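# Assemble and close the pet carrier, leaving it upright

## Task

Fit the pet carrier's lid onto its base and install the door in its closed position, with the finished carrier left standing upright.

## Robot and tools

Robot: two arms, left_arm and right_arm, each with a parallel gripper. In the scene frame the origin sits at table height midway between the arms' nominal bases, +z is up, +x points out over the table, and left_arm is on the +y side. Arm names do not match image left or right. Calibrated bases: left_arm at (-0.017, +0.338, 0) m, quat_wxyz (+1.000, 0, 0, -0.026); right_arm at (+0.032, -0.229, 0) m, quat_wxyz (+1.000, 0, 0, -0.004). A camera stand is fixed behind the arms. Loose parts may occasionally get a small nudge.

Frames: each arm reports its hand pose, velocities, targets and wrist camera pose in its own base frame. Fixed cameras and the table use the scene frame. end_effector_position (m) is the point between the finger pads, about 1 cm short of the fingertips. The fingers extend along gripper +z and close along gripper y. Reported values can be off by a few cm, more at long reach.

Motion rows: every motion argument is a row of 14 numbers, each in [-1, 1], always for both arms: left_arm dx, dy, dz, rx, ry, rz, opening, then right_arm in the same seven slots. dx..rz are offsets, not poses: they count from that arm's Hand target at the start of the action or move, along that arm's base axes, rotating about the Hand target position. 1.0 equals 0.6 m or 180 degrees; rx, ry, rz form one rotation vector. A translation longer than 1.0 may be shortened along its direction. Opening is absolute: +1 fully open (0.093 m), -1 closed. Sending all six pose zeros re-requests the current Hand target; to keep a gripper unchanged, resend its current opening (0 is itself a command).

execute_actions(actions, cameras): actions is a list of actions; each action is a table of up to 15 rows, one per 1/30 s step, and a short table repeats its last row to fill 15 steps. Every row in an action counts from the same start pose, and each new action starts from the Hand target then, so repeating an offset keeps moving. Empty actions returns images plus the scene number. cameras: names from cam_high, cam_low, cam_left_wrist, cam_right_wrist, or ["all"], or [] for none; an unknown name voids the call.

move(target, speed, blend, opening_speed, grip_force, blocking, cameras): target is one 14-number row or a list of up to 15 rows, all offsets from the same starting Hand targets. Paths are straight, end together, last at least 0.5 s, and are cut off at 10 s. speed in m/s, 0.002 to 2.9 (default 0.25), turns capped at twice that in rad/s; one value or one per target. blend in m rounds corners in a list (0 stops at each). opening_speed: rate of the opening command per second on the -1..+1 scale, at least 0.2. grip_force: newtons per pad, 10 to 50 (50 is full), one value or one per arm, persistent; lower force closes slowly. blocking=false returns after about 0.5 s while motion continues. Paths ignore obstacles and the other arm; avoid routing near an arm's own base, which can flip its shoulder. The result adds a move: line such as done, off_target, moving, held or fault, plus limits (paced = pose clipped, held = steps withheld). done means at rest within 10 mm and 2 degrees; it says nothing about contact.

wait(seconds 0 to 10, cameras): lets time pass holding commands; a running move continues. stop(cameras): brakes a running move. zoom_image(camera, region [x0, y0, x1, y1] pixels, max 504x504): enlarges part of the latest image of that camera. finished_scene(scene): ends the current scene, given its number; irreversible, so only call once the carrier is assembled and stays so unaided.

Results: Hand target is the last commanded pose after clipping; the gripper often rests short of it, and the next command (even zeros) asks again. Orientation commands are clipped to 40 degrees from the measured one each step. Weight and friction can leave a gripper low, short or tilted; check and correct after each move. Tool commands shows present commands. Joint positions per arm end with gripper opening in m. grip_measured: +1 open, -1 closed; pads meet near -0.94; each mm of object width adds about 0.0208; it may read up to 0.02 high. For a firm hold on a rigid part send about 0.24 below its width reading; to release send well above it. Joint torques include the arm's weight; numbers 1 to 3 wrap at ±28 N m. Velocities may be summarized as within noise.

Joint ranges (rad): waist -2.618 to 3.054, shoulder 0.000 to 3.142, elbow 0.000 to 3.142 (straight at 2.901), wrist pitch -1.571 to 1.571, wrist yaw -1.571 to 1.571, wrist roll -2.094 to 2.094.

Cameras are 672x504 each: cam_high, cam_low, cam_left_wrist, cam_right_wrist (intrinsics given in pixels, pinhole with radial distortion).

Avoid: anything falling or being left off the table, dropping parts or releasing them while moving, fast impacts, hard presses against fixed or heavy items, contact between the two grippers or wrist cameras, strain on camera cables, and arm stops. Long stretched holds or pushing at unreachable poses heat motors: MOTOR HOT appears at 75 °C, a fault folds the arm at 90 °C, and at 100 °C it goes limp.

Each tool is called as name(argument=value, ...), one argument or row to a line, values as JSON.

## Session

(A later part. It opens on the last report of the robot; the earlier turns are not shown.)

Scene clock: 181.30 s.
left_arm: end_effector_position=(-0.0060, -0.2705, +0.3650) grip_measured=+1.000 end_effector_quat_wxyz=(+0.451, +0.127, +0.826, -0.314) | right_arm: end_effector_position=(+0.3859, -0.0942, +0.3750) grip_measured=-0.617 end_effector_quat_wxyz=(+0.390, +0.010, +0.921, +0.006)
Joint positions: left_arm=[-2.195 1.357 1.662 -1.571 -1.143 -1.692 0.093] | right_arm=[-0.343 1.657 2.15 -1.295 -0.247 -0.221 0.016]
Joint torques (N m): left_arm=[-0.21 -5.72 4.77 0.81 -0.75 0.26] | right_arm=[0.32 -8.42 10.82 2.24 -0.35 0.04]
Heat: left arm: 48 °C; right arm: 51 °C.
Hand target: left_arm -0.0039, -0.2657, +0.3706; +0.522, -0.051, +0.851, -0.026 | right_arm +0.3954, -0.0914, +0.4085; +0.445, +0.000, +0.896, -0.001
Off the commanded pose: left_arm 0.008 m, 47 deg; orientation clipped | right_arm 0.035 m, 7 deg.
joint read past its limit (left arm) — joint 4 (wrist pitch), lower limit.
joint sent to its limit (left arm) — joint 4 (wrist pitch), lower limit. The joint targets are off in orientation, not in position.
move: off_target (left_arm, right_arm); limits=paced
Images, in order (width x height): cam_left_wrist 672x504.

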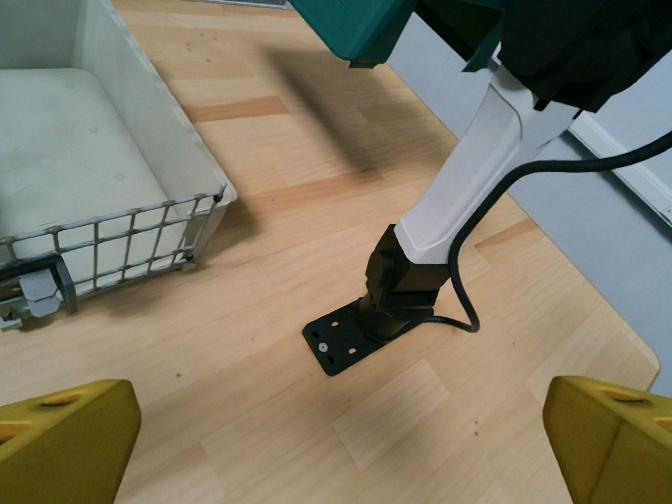

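move(
  target=[0.12,0.05,0.0,0.112,-0.04,-0.172,1,0,0,0,0,0,0,-1],
  cameras=["cam_left_wrist"],
  speed=0.2,
)

Scene clock: 187.13 s.
left_arm: end_effector_position=(+0.0637, -0.2413, +0.3655) grip_measured=+1.000 end_effector_quat_wxyz=(+0.548, +0.313, +0.771, -0.090) | right_arm: end_effector_position=(+0.3859, -0.0942, +0.3750) grip_measured=-0.617 end_effector_quat_wxyz=(+0.390, +0.010, +0.921, +0.006)
Joint positions: left_arm=[-1.978 1.255 1.582 -1.571 -1.154 -0.992 0.093] | right_arm=[-0.343 1.657 2.15 -1.295 -0.247 -0.221 0.016]
Joint torques (N m): left_arm=[0.65 -4.74 4.77 0.86 -0.82 0.25] | right_arm=[0.31 -8.4 10.81 2.25 -0.34 0.03]
Heat: left arm: 48 °C; right arm: 51 °C.
Hand target: left_arm +0.0681, -0.2357, +0.3707; +0.549, +0.269, +0.791, -0.019 | right_arm +0.3954, -0.0914, +0.4085; +0.445, +0.000, +0.896, -0.001
Off the commanded pose: left_arm 0.009 m, 10 deg | right_arm 0.035 m, 7 deg.
joint read past its limit (left arm) — joint 4 (wrist pitch), lower limit.
joint sent to its limit (left arm) — joint 4 (wrist pitch), lower limit. The joint targets are off in orientation, not in position.
move: off_target (left_arm, right_arm)
Images, in order (width x height): cam_left_wrist 672x504.

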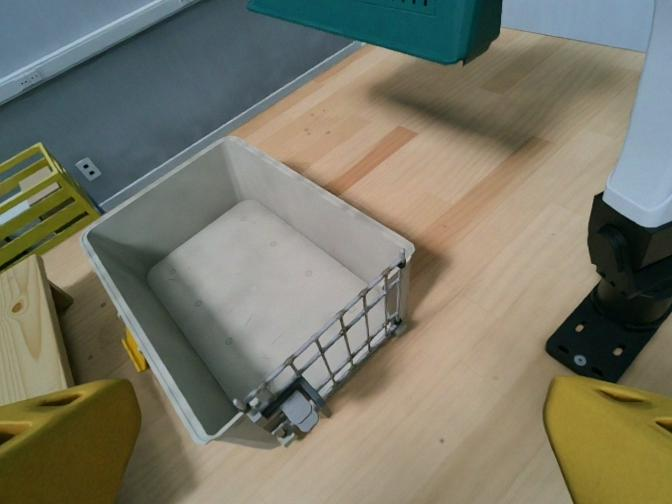

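move(
  target=[0,0,0,0,0,0,1,0,0.35,0.02,0,-0.0,0,-1],
  cameras=["cam_left_wrist","cam_high","cam_low","cam_right_wrist"],
  speed=0.12,
)

Scene clock: 193.97 s.
left_arm: end_effector_position=(+0.0638, -0.2412, +0.3656) grip_measured=+1.000 end_effector_quat_wxyz=(+0.548, +0.313, +0.770, -0.090) | right_arm: end_effector_position=(+0.3862, +0.1191, +0.3902) grip_measured=-0.617 end_effector_quat_wxyz=(+0.393, -0.020, +0.919, -0.013)
Joint positions: left_arm=[-1.978 1.255 1.582 -1.571 -1.155 -0.991 0.093] | right_arm=[0.427 1.765 2.364 -1.411 0.311 0.258 0.016]
Joint torques (N m): left_arm=[0.49 -4.62 4.79 0.91 -0.83 0.22] | right_arm=[-0.2 -8.35 10.45 2.21 0.42 0.06]
Heat: left arm: 48 °C; right arm: 51 °C.
Hand target: left_arm +0.0681, -0.2356, +0.3707; +0.549, +0.269, +0.791, -0.019 | right_arm +0.3953, +0.1186, +0.4204; +0.445, +0.000, +0.896, -0.001
Off the commanded pose: left_arm 0.009 m, 10 deg | right_arm 0.032 m, 7 deg.
joint read past its limit (left arm) — joint 4 (wrist pitch), lower limit.
joint sent to its limit (left arm) — joint 4 (wrist pitch), lower limit. The joint targets are off in orientation, not in position.
move: off_target (left_arm, right_arm)

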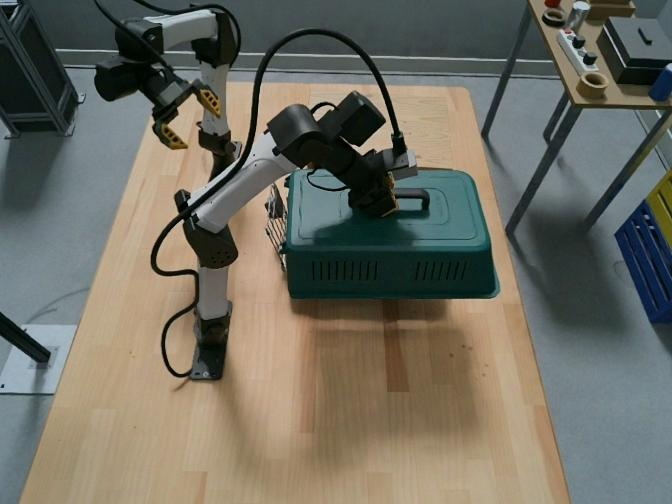

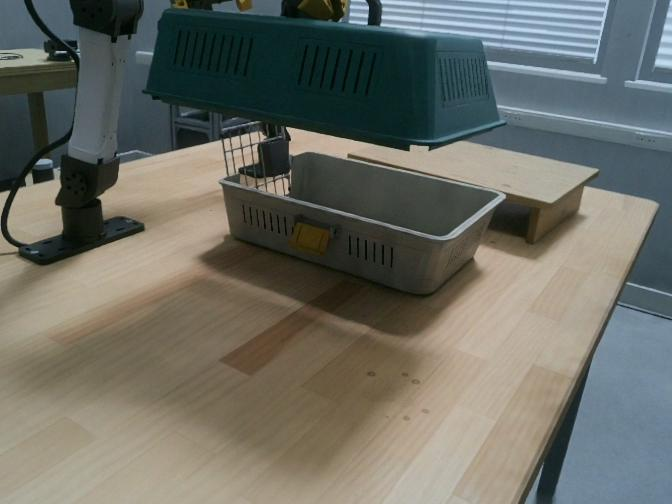

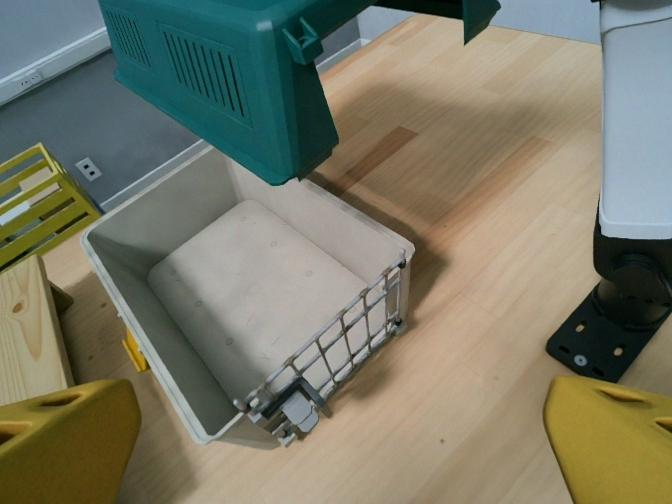

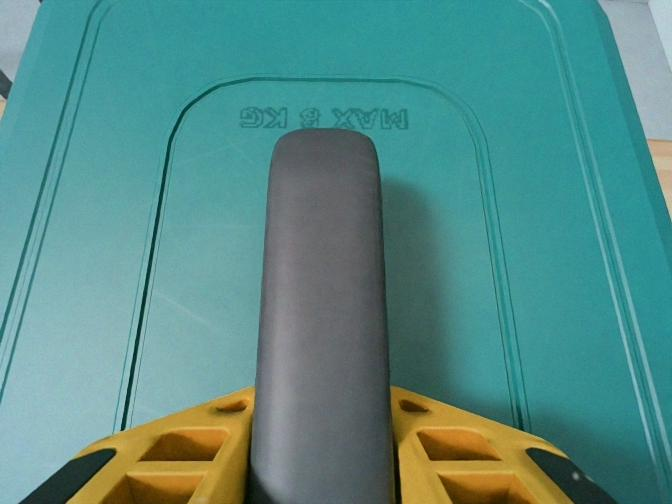

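move(
  target=[0,0,0,0,0,0,1,-0.03,0.217,-0.02,0,-0.0,0,-1],
  cameras=["cam_left_wrist","cam_high","cam_low","cam_right_wrist"],
  speed=0.1,
)

Scene clock: 217.10 s.
left_arm: end_effector_position=(+0.0638, -0.2412, +0.3656) grip_measured=+1.000 end_effector_quat_wxyz=(+0.548, +0.313, +0.770, -0.090) | right_arm: end_effector_position=(+0.3715, +0.2520, +0.3798) grip_measured=-0.617 end_effector_quat_wxyz=(+0.419, -0.035, +0.907, -0.009)
Joint positions: left_arm=[-1.978 1.255 1.582 -1.571 -1.155 -0.991 0.093] | right_arm=[0.799 2.11 2.825 -1.591 0.567 0.512 0.016]
Joint torques (N m): left_arm=[0.53 -4.63 4.67 0.93 -0.81 0.23] | right_arm=[-0.27 -11.37 9.2 1.96 0.73 0.06]
Heat: left arm: 48 °C; right arm: 53 °C.
Hand target: left_arm +0.0681, -0.2356, +0.3707; +0.549, +0.269, +0.791, -0.019 | right_arm +0.3774, +0.2488, +0.4084; +0.445, +0.000, +0.896, -0.001
Off the commanded pose: left_arm 0.009 m, 10 deg | right_arm 0.029 m, 5 deg.
elbow stopped short (right arm): the move would have taken joint 3 (elbow) straighter than the controller allows.
joint read past its limit (left arm) — joint 4 (wrist pitch), lower limit.
joint read past its limit (right arm) — joint 4 (wrist pitch), lower limit.
joint sent to its limit (left arm) — joint 4 (wrist pitch), lower limit. The joint targets are off in orientation, not in position.
move: off_target (left_arm, right_arm)

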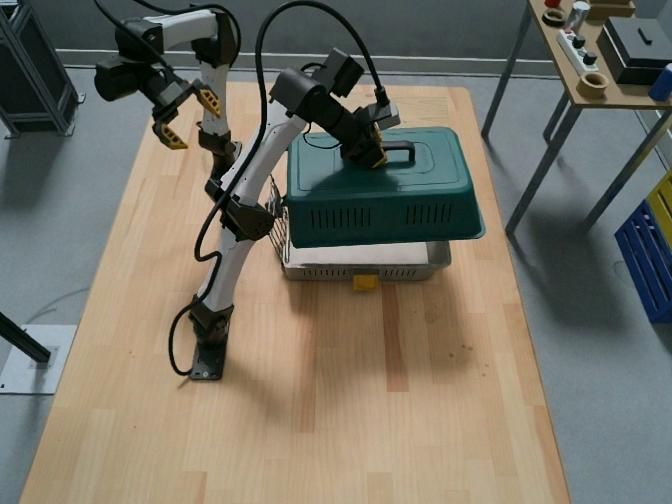

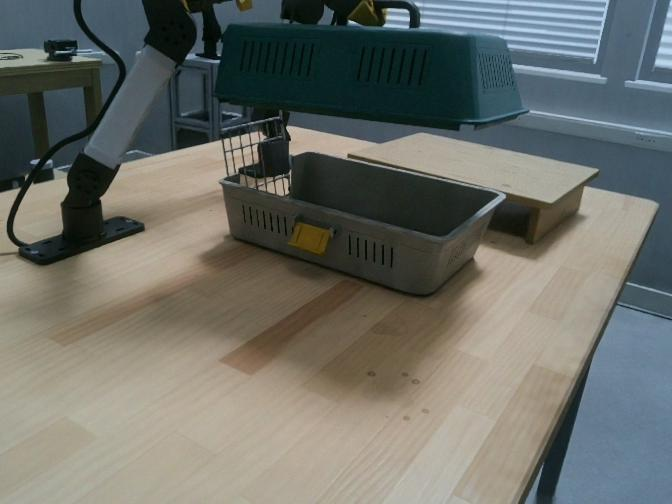

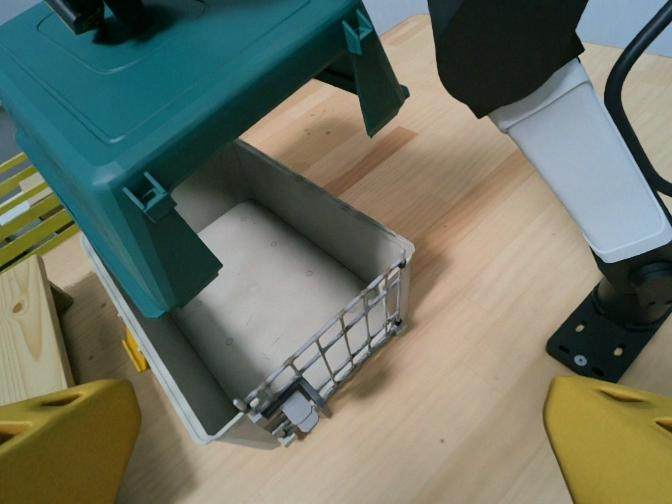

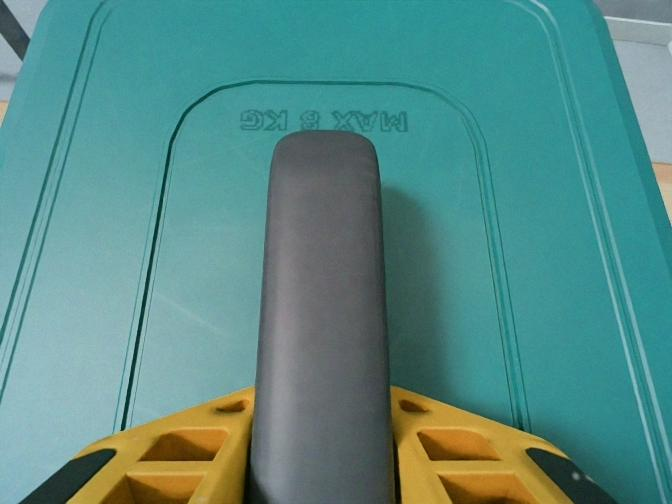

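move(
  target=[0,0,0,0,0,0,1,0.0,0.015,-0.075,0.012,0.014,0,-1],
  cameras=["cam_left_wrist","cam_high","cam_low","cam_right_wrist"],
  speed=0.06,
)

Scene clock: 224.30 s.
left_arm: end_effector_position=(+0.0638, -0.2412, +0.3656) grip_measured=+1.000 end_effector_quat_wxyz=(+0.548, +0.313, +0.770, -0.090) | right_arm: end_effector_position=(+0.3739, +0.2612, +0.3278) grip_measured=-0.617 end_effector_quat_wxyz=(+0.375, -0.016, +0.927, -0.015)
Joint positions: left_arm=[-1.978 1.255 1.582 -1.571 -1.155 -0.991 0.093] | right_arm=[0.799 2.003 2.437 -1.422 0.534 0.601 0.016]
Joint torques (N m): left_arm=[0.47 -4.55 4.79 0.9 -0.81 0.25] | right_arm=[-0.21 -15.92 6.57 1.95 0.63 -0.01]
Heat: left arm: 47 °C; right arm: 53 °C.
Hand target: left_arm +0.0681, -0.2356, +0.3707; +0.549, +0.269, +0.791, -0.019 | right_arm +0.3773, +0.2578, +0.3636; +0.425, +0.008, +0.905, +0.016
Off the commanded pose: left_arm 0.009 m, 10 deg | right_arm 0.036 m, 8 deg.
joint read past its limit (left arm) — joint 4 (wrist pitch), lower limit.
joint sent to its limit (left arm) — joint 4 (wrist pitch), lower limit. The joint targets are off in orientation, not in position.
move: off_target (left_arm, right_arm)

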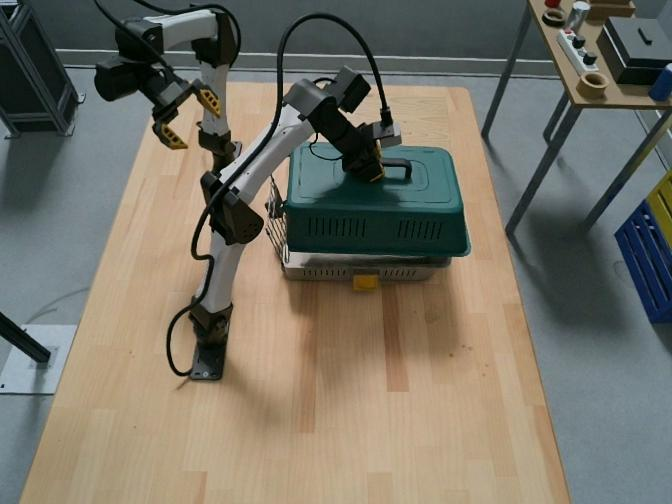

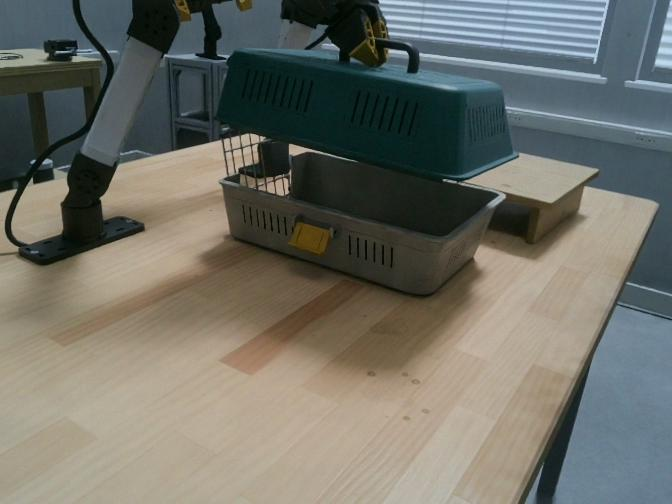

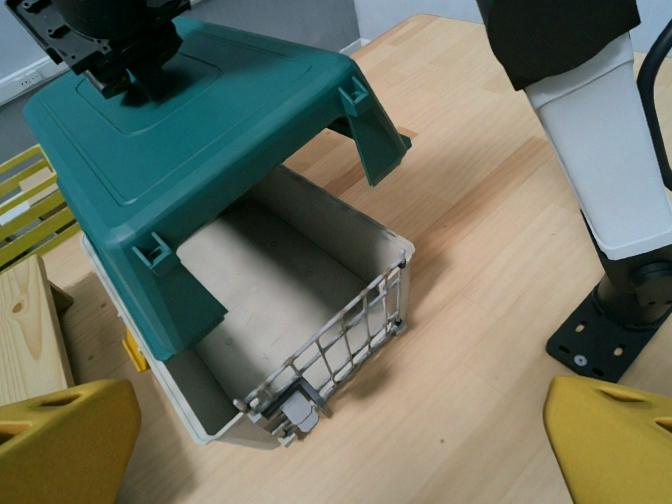

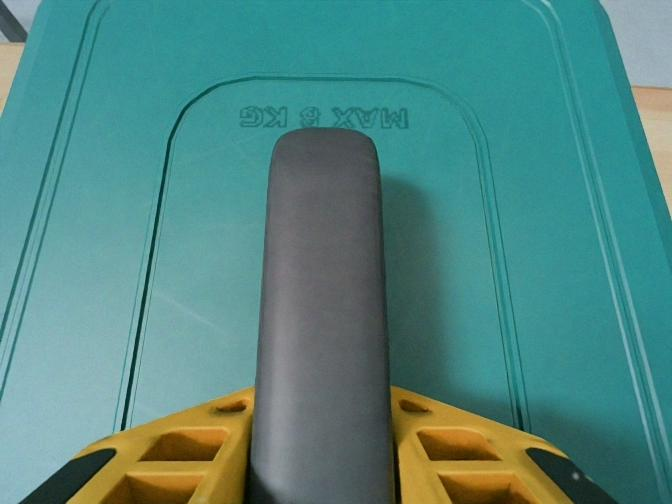

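zoom_image(
  camera="cam_high",
  region=[240, 120, 480, 300],
)

zoom_image(
  camera="cam_low",
  region=[200, 30, 400, 260],
)

zoom_image(
  camera="cam_left_wrist",
  region=[20, 20, 440, 460],
)

Scaled by 2.100 from the camera's 672x504 image, which has a finer 960x720 frame.

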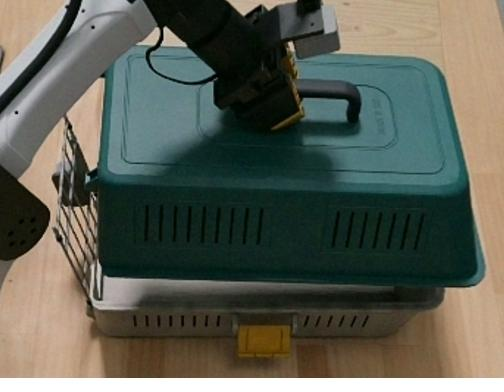

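Scaled by 2.191 from the camera's 672x504 image, which has a finer 960x720 frame.

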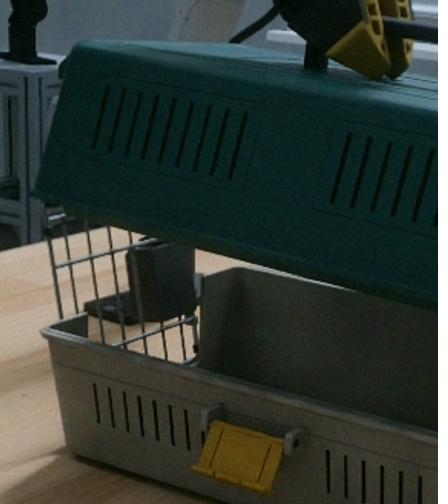

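Scaled by 1.145 from the camera's 672x504 image, which has a finer 960x720 frame.

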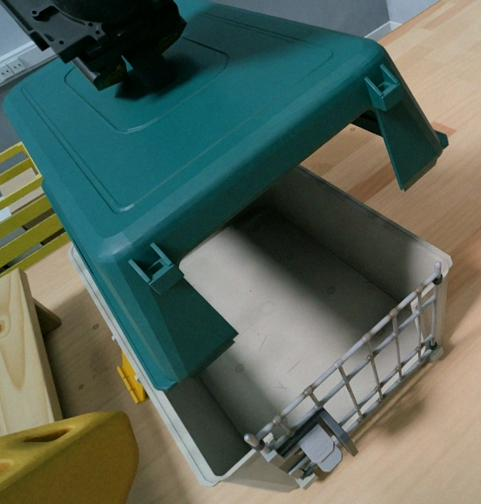

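move(
  target=[0,0,0,0,0,0,1,-0.04,0.0,0.0,0,0,0,-1],
  cameras=["cam_left_wrist","cam_high","cam_low"],
  speed=0.06,
)

zoom_image(
  camera="cam_left_wrist",
  region=[20, 20, 440, 460],
)

zoom_image(
  camera="cam_high",
  region=[240, 120, 480, 300],
)

Scene clock: 258.17 s.
left_arm: end_effector_position=(+0.0638, -0.2412, +0.3656) grip_measured=+1.000 end_effector_quat_wxyz=(+0.548, +0.313, +0.770, -0.090) | right_arm: end_effector_position=(+0.3497, +0.2620, +0.3288) grip_measured=-0.617 end_effector_quat_wxyz=(+0.373, -0.020, +0.928, -0.013)
Joint positions: left_arm=[-1.978 1.255 1.582 -1.571 -1.155 -0.991 0.093] | right_arm=[0.847 1.924 2.33 -1.418 0.553 0.641 0.016]
Joint torques (N m): left_arm=[0.54 -4.59 4.79 0.9 -0.79 0.24] | right_arm=[-0.02 -15.17 6.61 1.9 0.76 0.05]
Heat: left arm: 47 °C; right arm: 48 °C.
Hand target: left_arm +0.0681, -0.2356, +0.3707; +0.549, +0.269, +0.791, -0.019 | right_arm +0.3533, +0.2578, +0.3635; +0.425, +0.008, +0.905, +0.016
Off the commanded pose: left_arm 0.009 m, 10 deg | right_arm 0.035 m, 8 deg.
joint read past its limit (left arm) — joint 4 (wrist pitch), lower limit.
joint sent to its limit (left arm) — joint 4 (wrist pitch), lower limit. The joint targets are off in orientation, not in position.
move: off_target (left_arm, right_arm)
Images, in order (width x height): cam_high 672x504, cam_low 672x504, cam_left_wrist 672x504.

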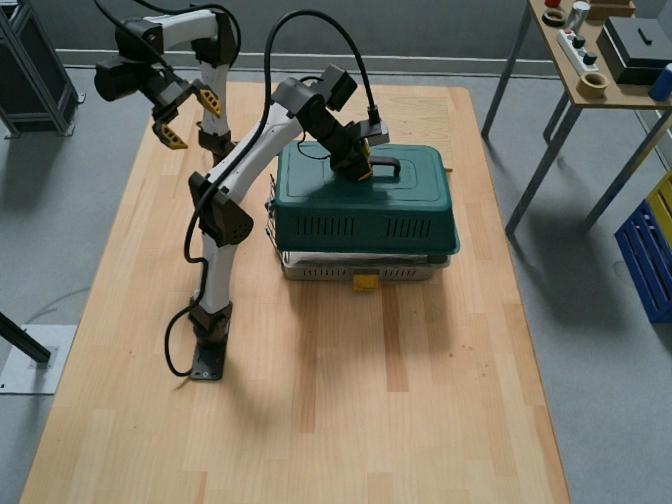

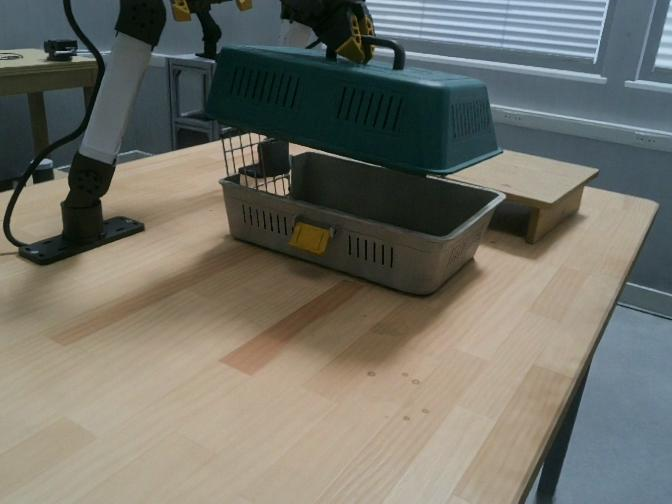

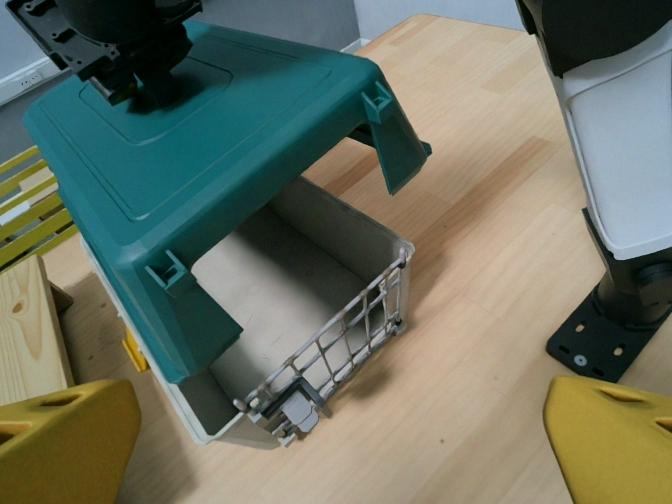

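Scaled by 1.145 from the camera's 672x504 image, which has a finer 960x720 frame.

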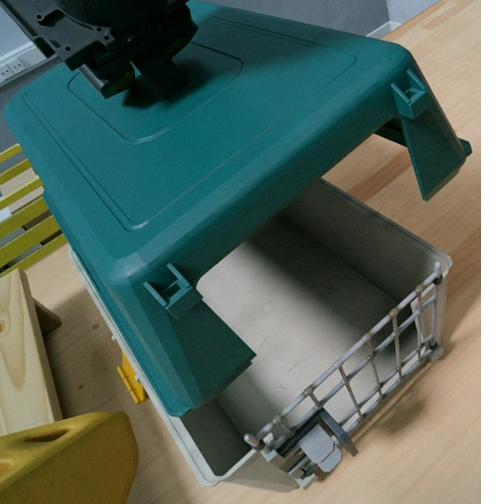

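Scaled by 2.100 from the camera's 672x504 image, which has a finer 960x720 frame.

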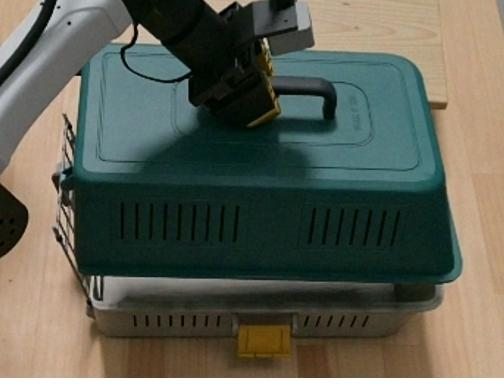

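move(
  target=[0,0,0,0,0,0,1,-0.02,0.01,-0.05,0,0,0,-1],
  cameras=["cam_left_wrist","cam_high","cam_low"],
  speed=0.06,
)

zoom_image(
  camera="cam_left_wrist",
  region=[20, 20, 440, 460],
)

zoom_image(
  camera="cam_high",
  region=[240, 120, 480, 300],
)

zoom_image(
  camera="cam_low",
  region=[180, 30, 380, 260],
)

Scene clock: 285.77 s.
left_arm: end_effector_position=(+0.0638, -0.2412, +0.3656) grip_measured=+1.000 end_effector_quat_wxyz=(+0.548, +0.313, +0.770, -0.090) | right_arm: end_effector_position=(+0.3370, +0.2665, +0.3001) grip_measured=-0.617 end_effector_quat_wxyz=(+0.375, -0.019, +0.927, -0.013)
Joint positions: left_arm=[-1.978 1.255 1.582 -1.571 -1.155 -0.991 0.093] | right_arm=[0.884 1.817 2.049 -1.262 0.576 0.68 0.016]
Joint torques (N m): left_arm=[0.43 -4.77 4.83 0.89 -0.83 0.24] | right_arm=[0.09 -14.63 7.1 1.84 0.81 0.04]
Heat: left arm: 47 °C; right arm: 48 °C.
Hand target: left_arm +0.0681, -0.2356, +0.3707; +0.549, +0.269, +0.791, -0.019 | right_arm +0.3413, +0.2637, +0.3334; +0.425, +0.008, +0.905, +0.016
Off the commanded pose: left_arm 0.009 m, 10 deg | right_arm 0.034 m, 8 deg.
joint read past its limit (left arm) — joint 4 (wrist pitch), lower limit.
joint sent to its limit (left arm) — joint 4 (wrist pitch), lower limit. The joint targets are off in orientation, not in position.
move: off_target (left_arm, right_arm)
Images, in order (width x height): cam_high 672x504, cam_low 672x504, cam_left_wrist 672x504.

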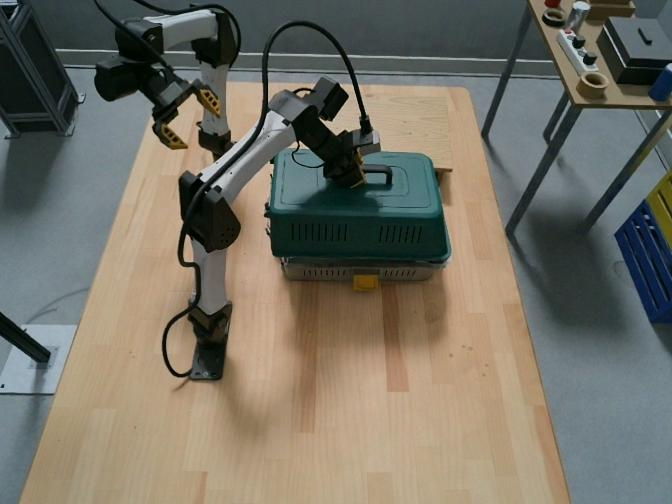

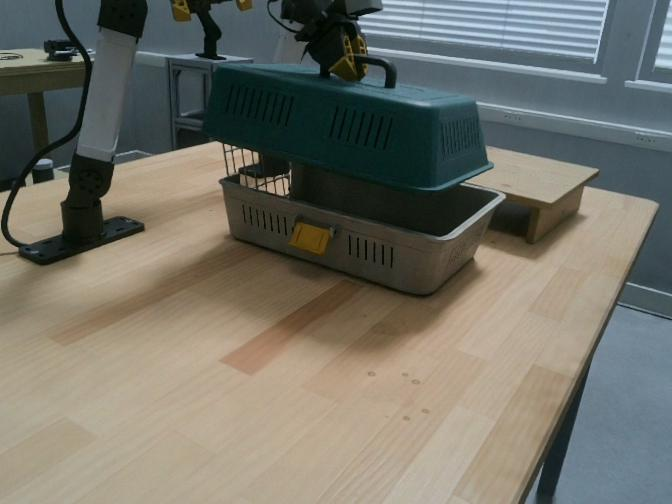

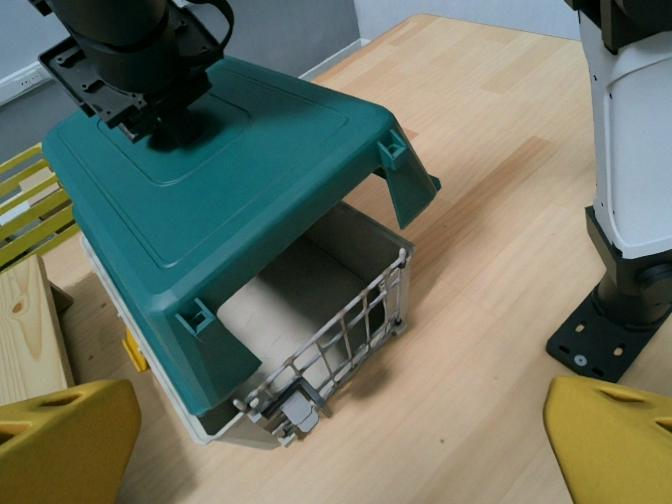

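Scaled by 1.145 from the camera's 672x504 image, which has a finer 960x720 frame.

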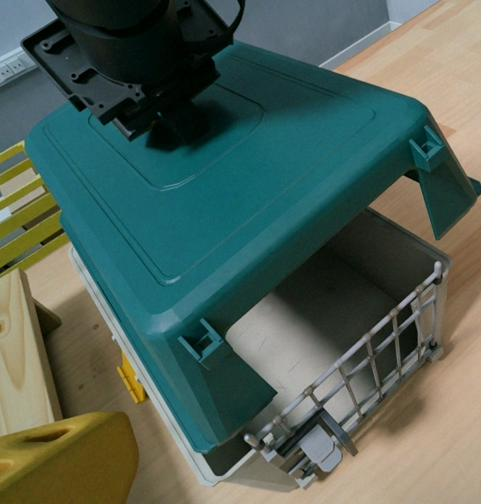

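Scaled by 2.100 from the camera's 672x504 image, which has a finer 960x720 frame.

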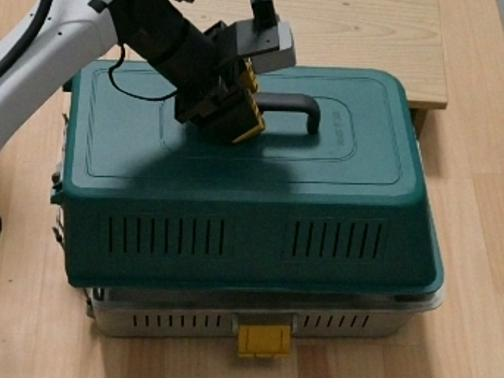

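Scaled by 2.191 from the camera's 672x504 image, which has a finer 960x720 frame.

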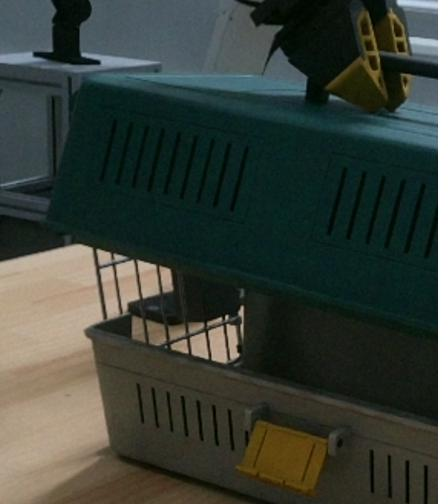

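zoom_image(
  camera="cam_left_wrist",
  region=[150, 270, 270, 360],
)

zoom_image(
  camera="cam_left_wrist",
  region=[350, 110, 470, 200],
)

zoom_image(
  camera="cam_left_wrist",
  region=[210, 360, 350, 460],
)

zoom_image(
  camera="cam_left_wrist",
  region=[340, 230, 460, 350],
)

Scaled by 4.200 from the camera's 672x504 image, which has a finer 960x720 frame.

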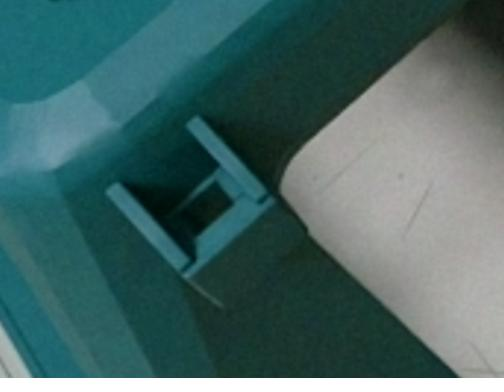

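Scaled by 4.200 from the camera's 672x504 image, which has a finer 960x720 frame.

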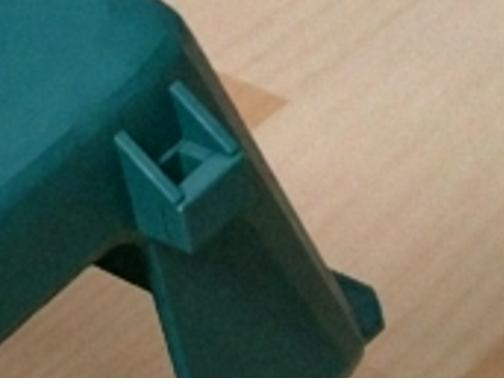

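Scaled by 3.600 from the camera's 672x504 image, which has a finer 960x720 frame.

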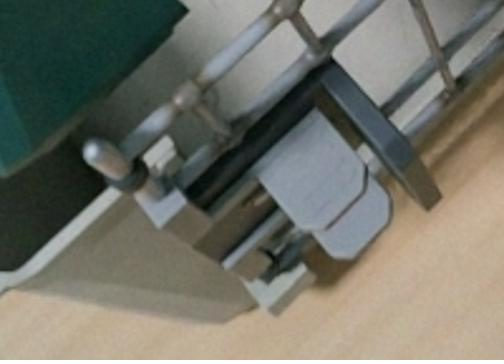

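Scaled by 4.200 from the camera's 672x504 image, which has a finer 960x720 frame.

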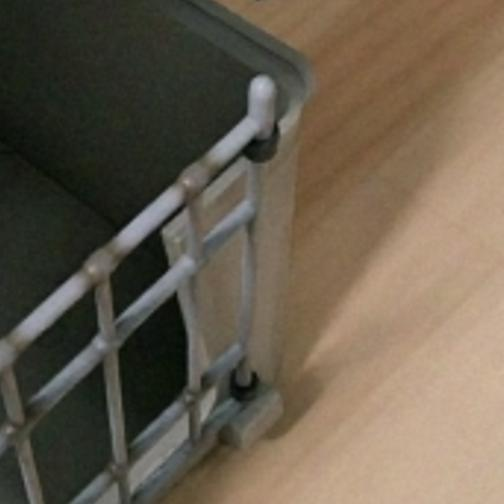

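move(
  target=[0,0,0,0,0,0,1,-0.005,0.027,-0.067,0,0,0,-1],
  cameras=["cam_left_wrist","cam_high","cam_low"],
  speed=0.06,
)

zoom_image(
  camera="cam_left_wrist",
  region=[150, 120, 450, 460],
)

zoom_image(
  camera="cam_high",
  region=[240, 140, 480, 300],
)

zoom_image(
  camera="cam_low",
  region=[180, 50, 520, 310],
)

Scene clock: 312.73 s.
left_arm: end_effector_position=(+0.0638, -0.2412, +0.3656) grip_measured=+1.000 end_effector_quat_wxyz=(+0.548, +0.313, +0.770, -0.090) | right_arm: end_effector_position=(+0.3338, +0.2811, +0.2571) grip_measured=-0.617 end_effector_quat_wxyz=(+0.374, -0.019, +0.927, -0.016)
Joint positions: left_arm=[-1.978 1.255 1.582 -1.571 -1.155 -0.991 0.093] | right_arm=[0.918 1.796 1.844 -1.103 0.596 0.715 0.016]
Joint torques (N m): left_arm=[0.55 -4.88 4.74 0.88 -0.78 0.22] | right_arm=[0.29 -15.45 7.61 1.79 0.84 0.05]
Heat: left arm: 47 °C; right arm: 50 °C.
Hand target: left_arm +0.0681, -0.2356, +0.3707; +0.549, +0.269, +0.791, -0.019 | right_arm +0.3384, +0.2800, +0.2933; +0.425, +0.008, +0.905, +0.016
Off the commanded pose: left_arm 0.009 m, 10 deg | right_arm 0.036 m, 8 deg.
joint read past its limit (left arm) — joint 4 (wrist pitch), lower limit.
joint sent to its limit (left arm) — joint 4 (wrist pitch), lower limit. The joint targets are off in orientation, not in position.
move: off_target (left_arm, right_arm)
Images, in order (width x height): cam_high 672x504, cam_low 672x504, cam_left_wrist 672x504.

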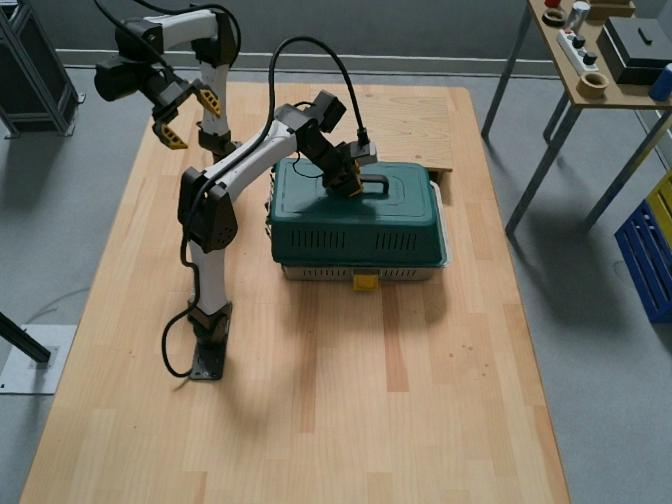

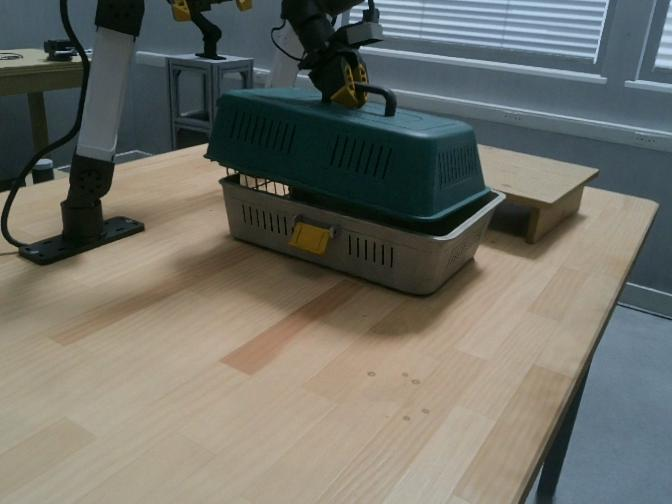

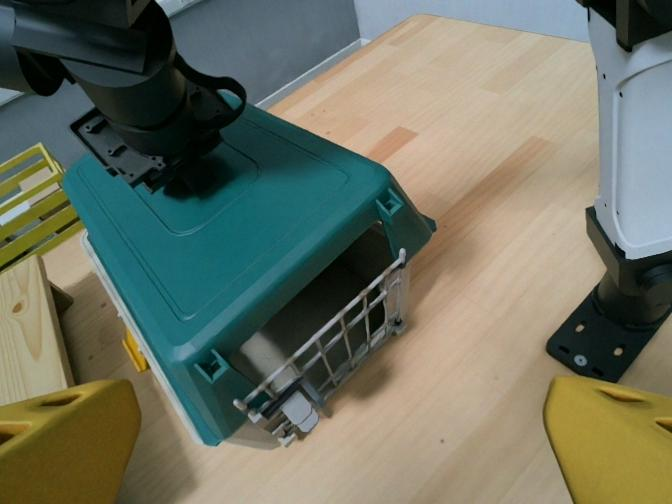

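Scaled by 1.482 from the camera's 672x504 image, which has a finer 960x720 frame.

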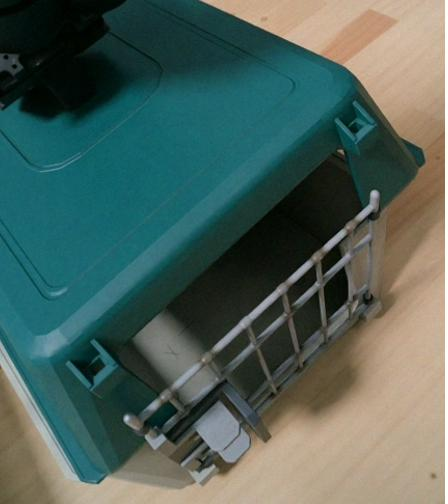

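Scaled by 2.100 from the camera's 672x504 image, which has a finer 960x720 frame.

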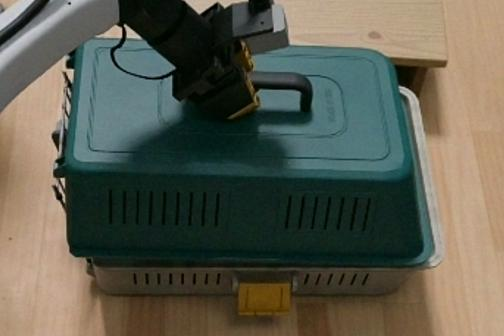

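Scaled by 1.482 from the camera's 672x504 image, which has a finer 960x720 frame.

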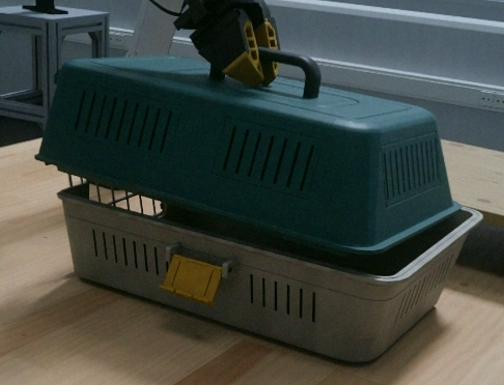

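move(
  target=[0,0,0,0,0,0,1,0,0.013,-0.027,0,0,0,-1],
  cameras=["cam_left_wrist","cam_high","cam_low"],
  speed=0.06,
)

zoom_image(
  camera="cam_left_wrist",
  region=[150, 120, 450, 460],
)

zoom_image(
  camera="cam_high",
  region=[240, 140, 480, 300],
)

zoom_image(
  camera="cam_low",
  region=[180, 50, 520, 310],
)

Scene clock: 321.57 s.
left_arm: end_effector_position=(+0.0638, -0.2412, +0.3656) grip_measured=+1.000 end_effector_quat_wxyz=(+0.548, +0.313, +0.770, -0.090) | right_arm: end_effector_position=(+0.3328, +0.2841, +0.2471) grip_measured=-0.617 end_effector_quat_wxyz=(+0.380, -0.016, +0.925, -0.018)
Joint positions: left_arm=[-1.978 1.255 1.582 -1.571 -1.155 -0.991 0.093] | right_arm=[0.93 1.789 1.79 -1.055 0.614 0.728 0.016]
Joint torques (N m): left_arm=[0.64 -4.56 4.77 0.89 -0.8 0.22] | right_arm=[0.44 -14.06 7.53 1.87 0.75 0.05]
Heat: left arm: 47 °C; right arm: 51 °C.
Hand target: left_arm +0.0681, -0.2356, +0.3707; +0.549, +0.269, +0.791, -0.019 | right_arm +0.3383, +0.2878, +0.2770; +0.425, +0.008, +0.905, +0.016
Off the commanded pose: left_arm 0.009 m, 10 deg | right_arm 0.031 m, 7 deg.
joint read past its limit (left arm) — joint 4 (wrist pitch), lower limit.
joint sent to its limit (left arm) — joint 4 (wrist pitch), lower limit. The joint targets are off in orientation, not in position.
move: off_target (left_arm, right_arm)
Images, in order (width x height): cam_high 672x504, cam_low 672x504, cam_left_wrist 672x504.

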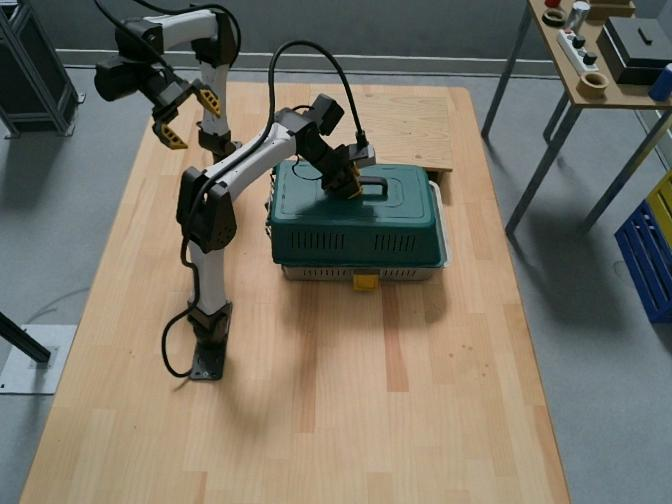

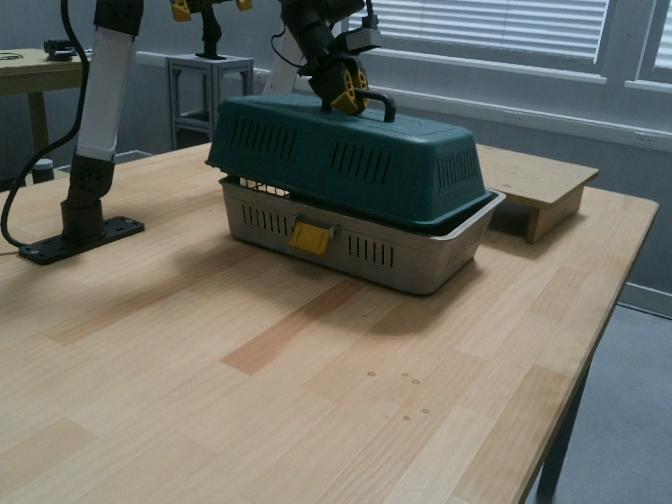

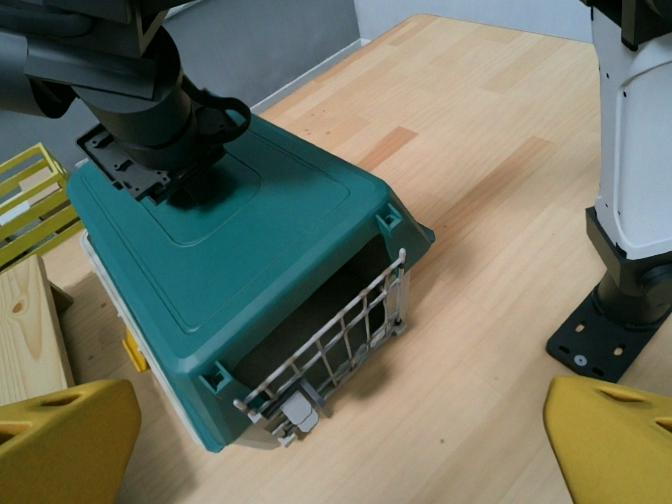

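Scaled by 1.482 from the camera's 672x504 image, which has a finer 960x720 frame.

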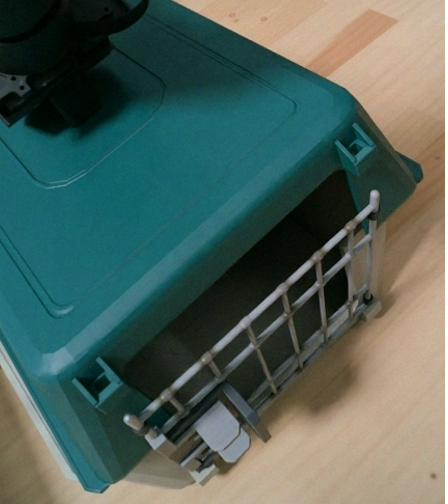

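Scaled by 2.100 from the camera's 672x504 image, which has a finer 960x720 frame.

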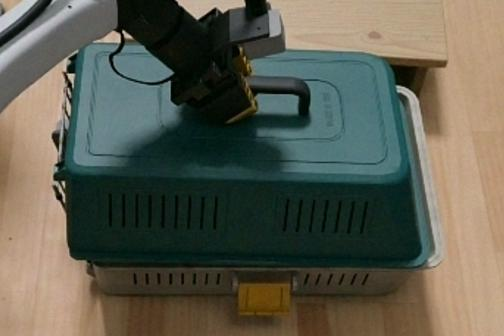

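Scaled by 1.482 from the camera's 672x504 image, which has a finer 960x720 frame.

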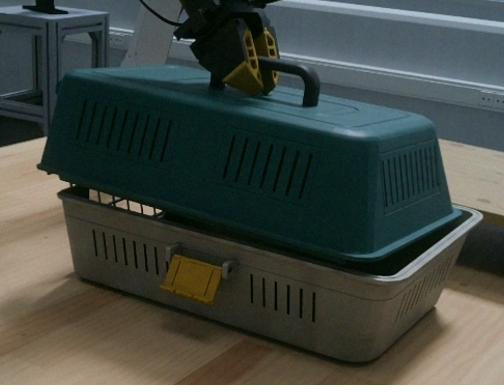

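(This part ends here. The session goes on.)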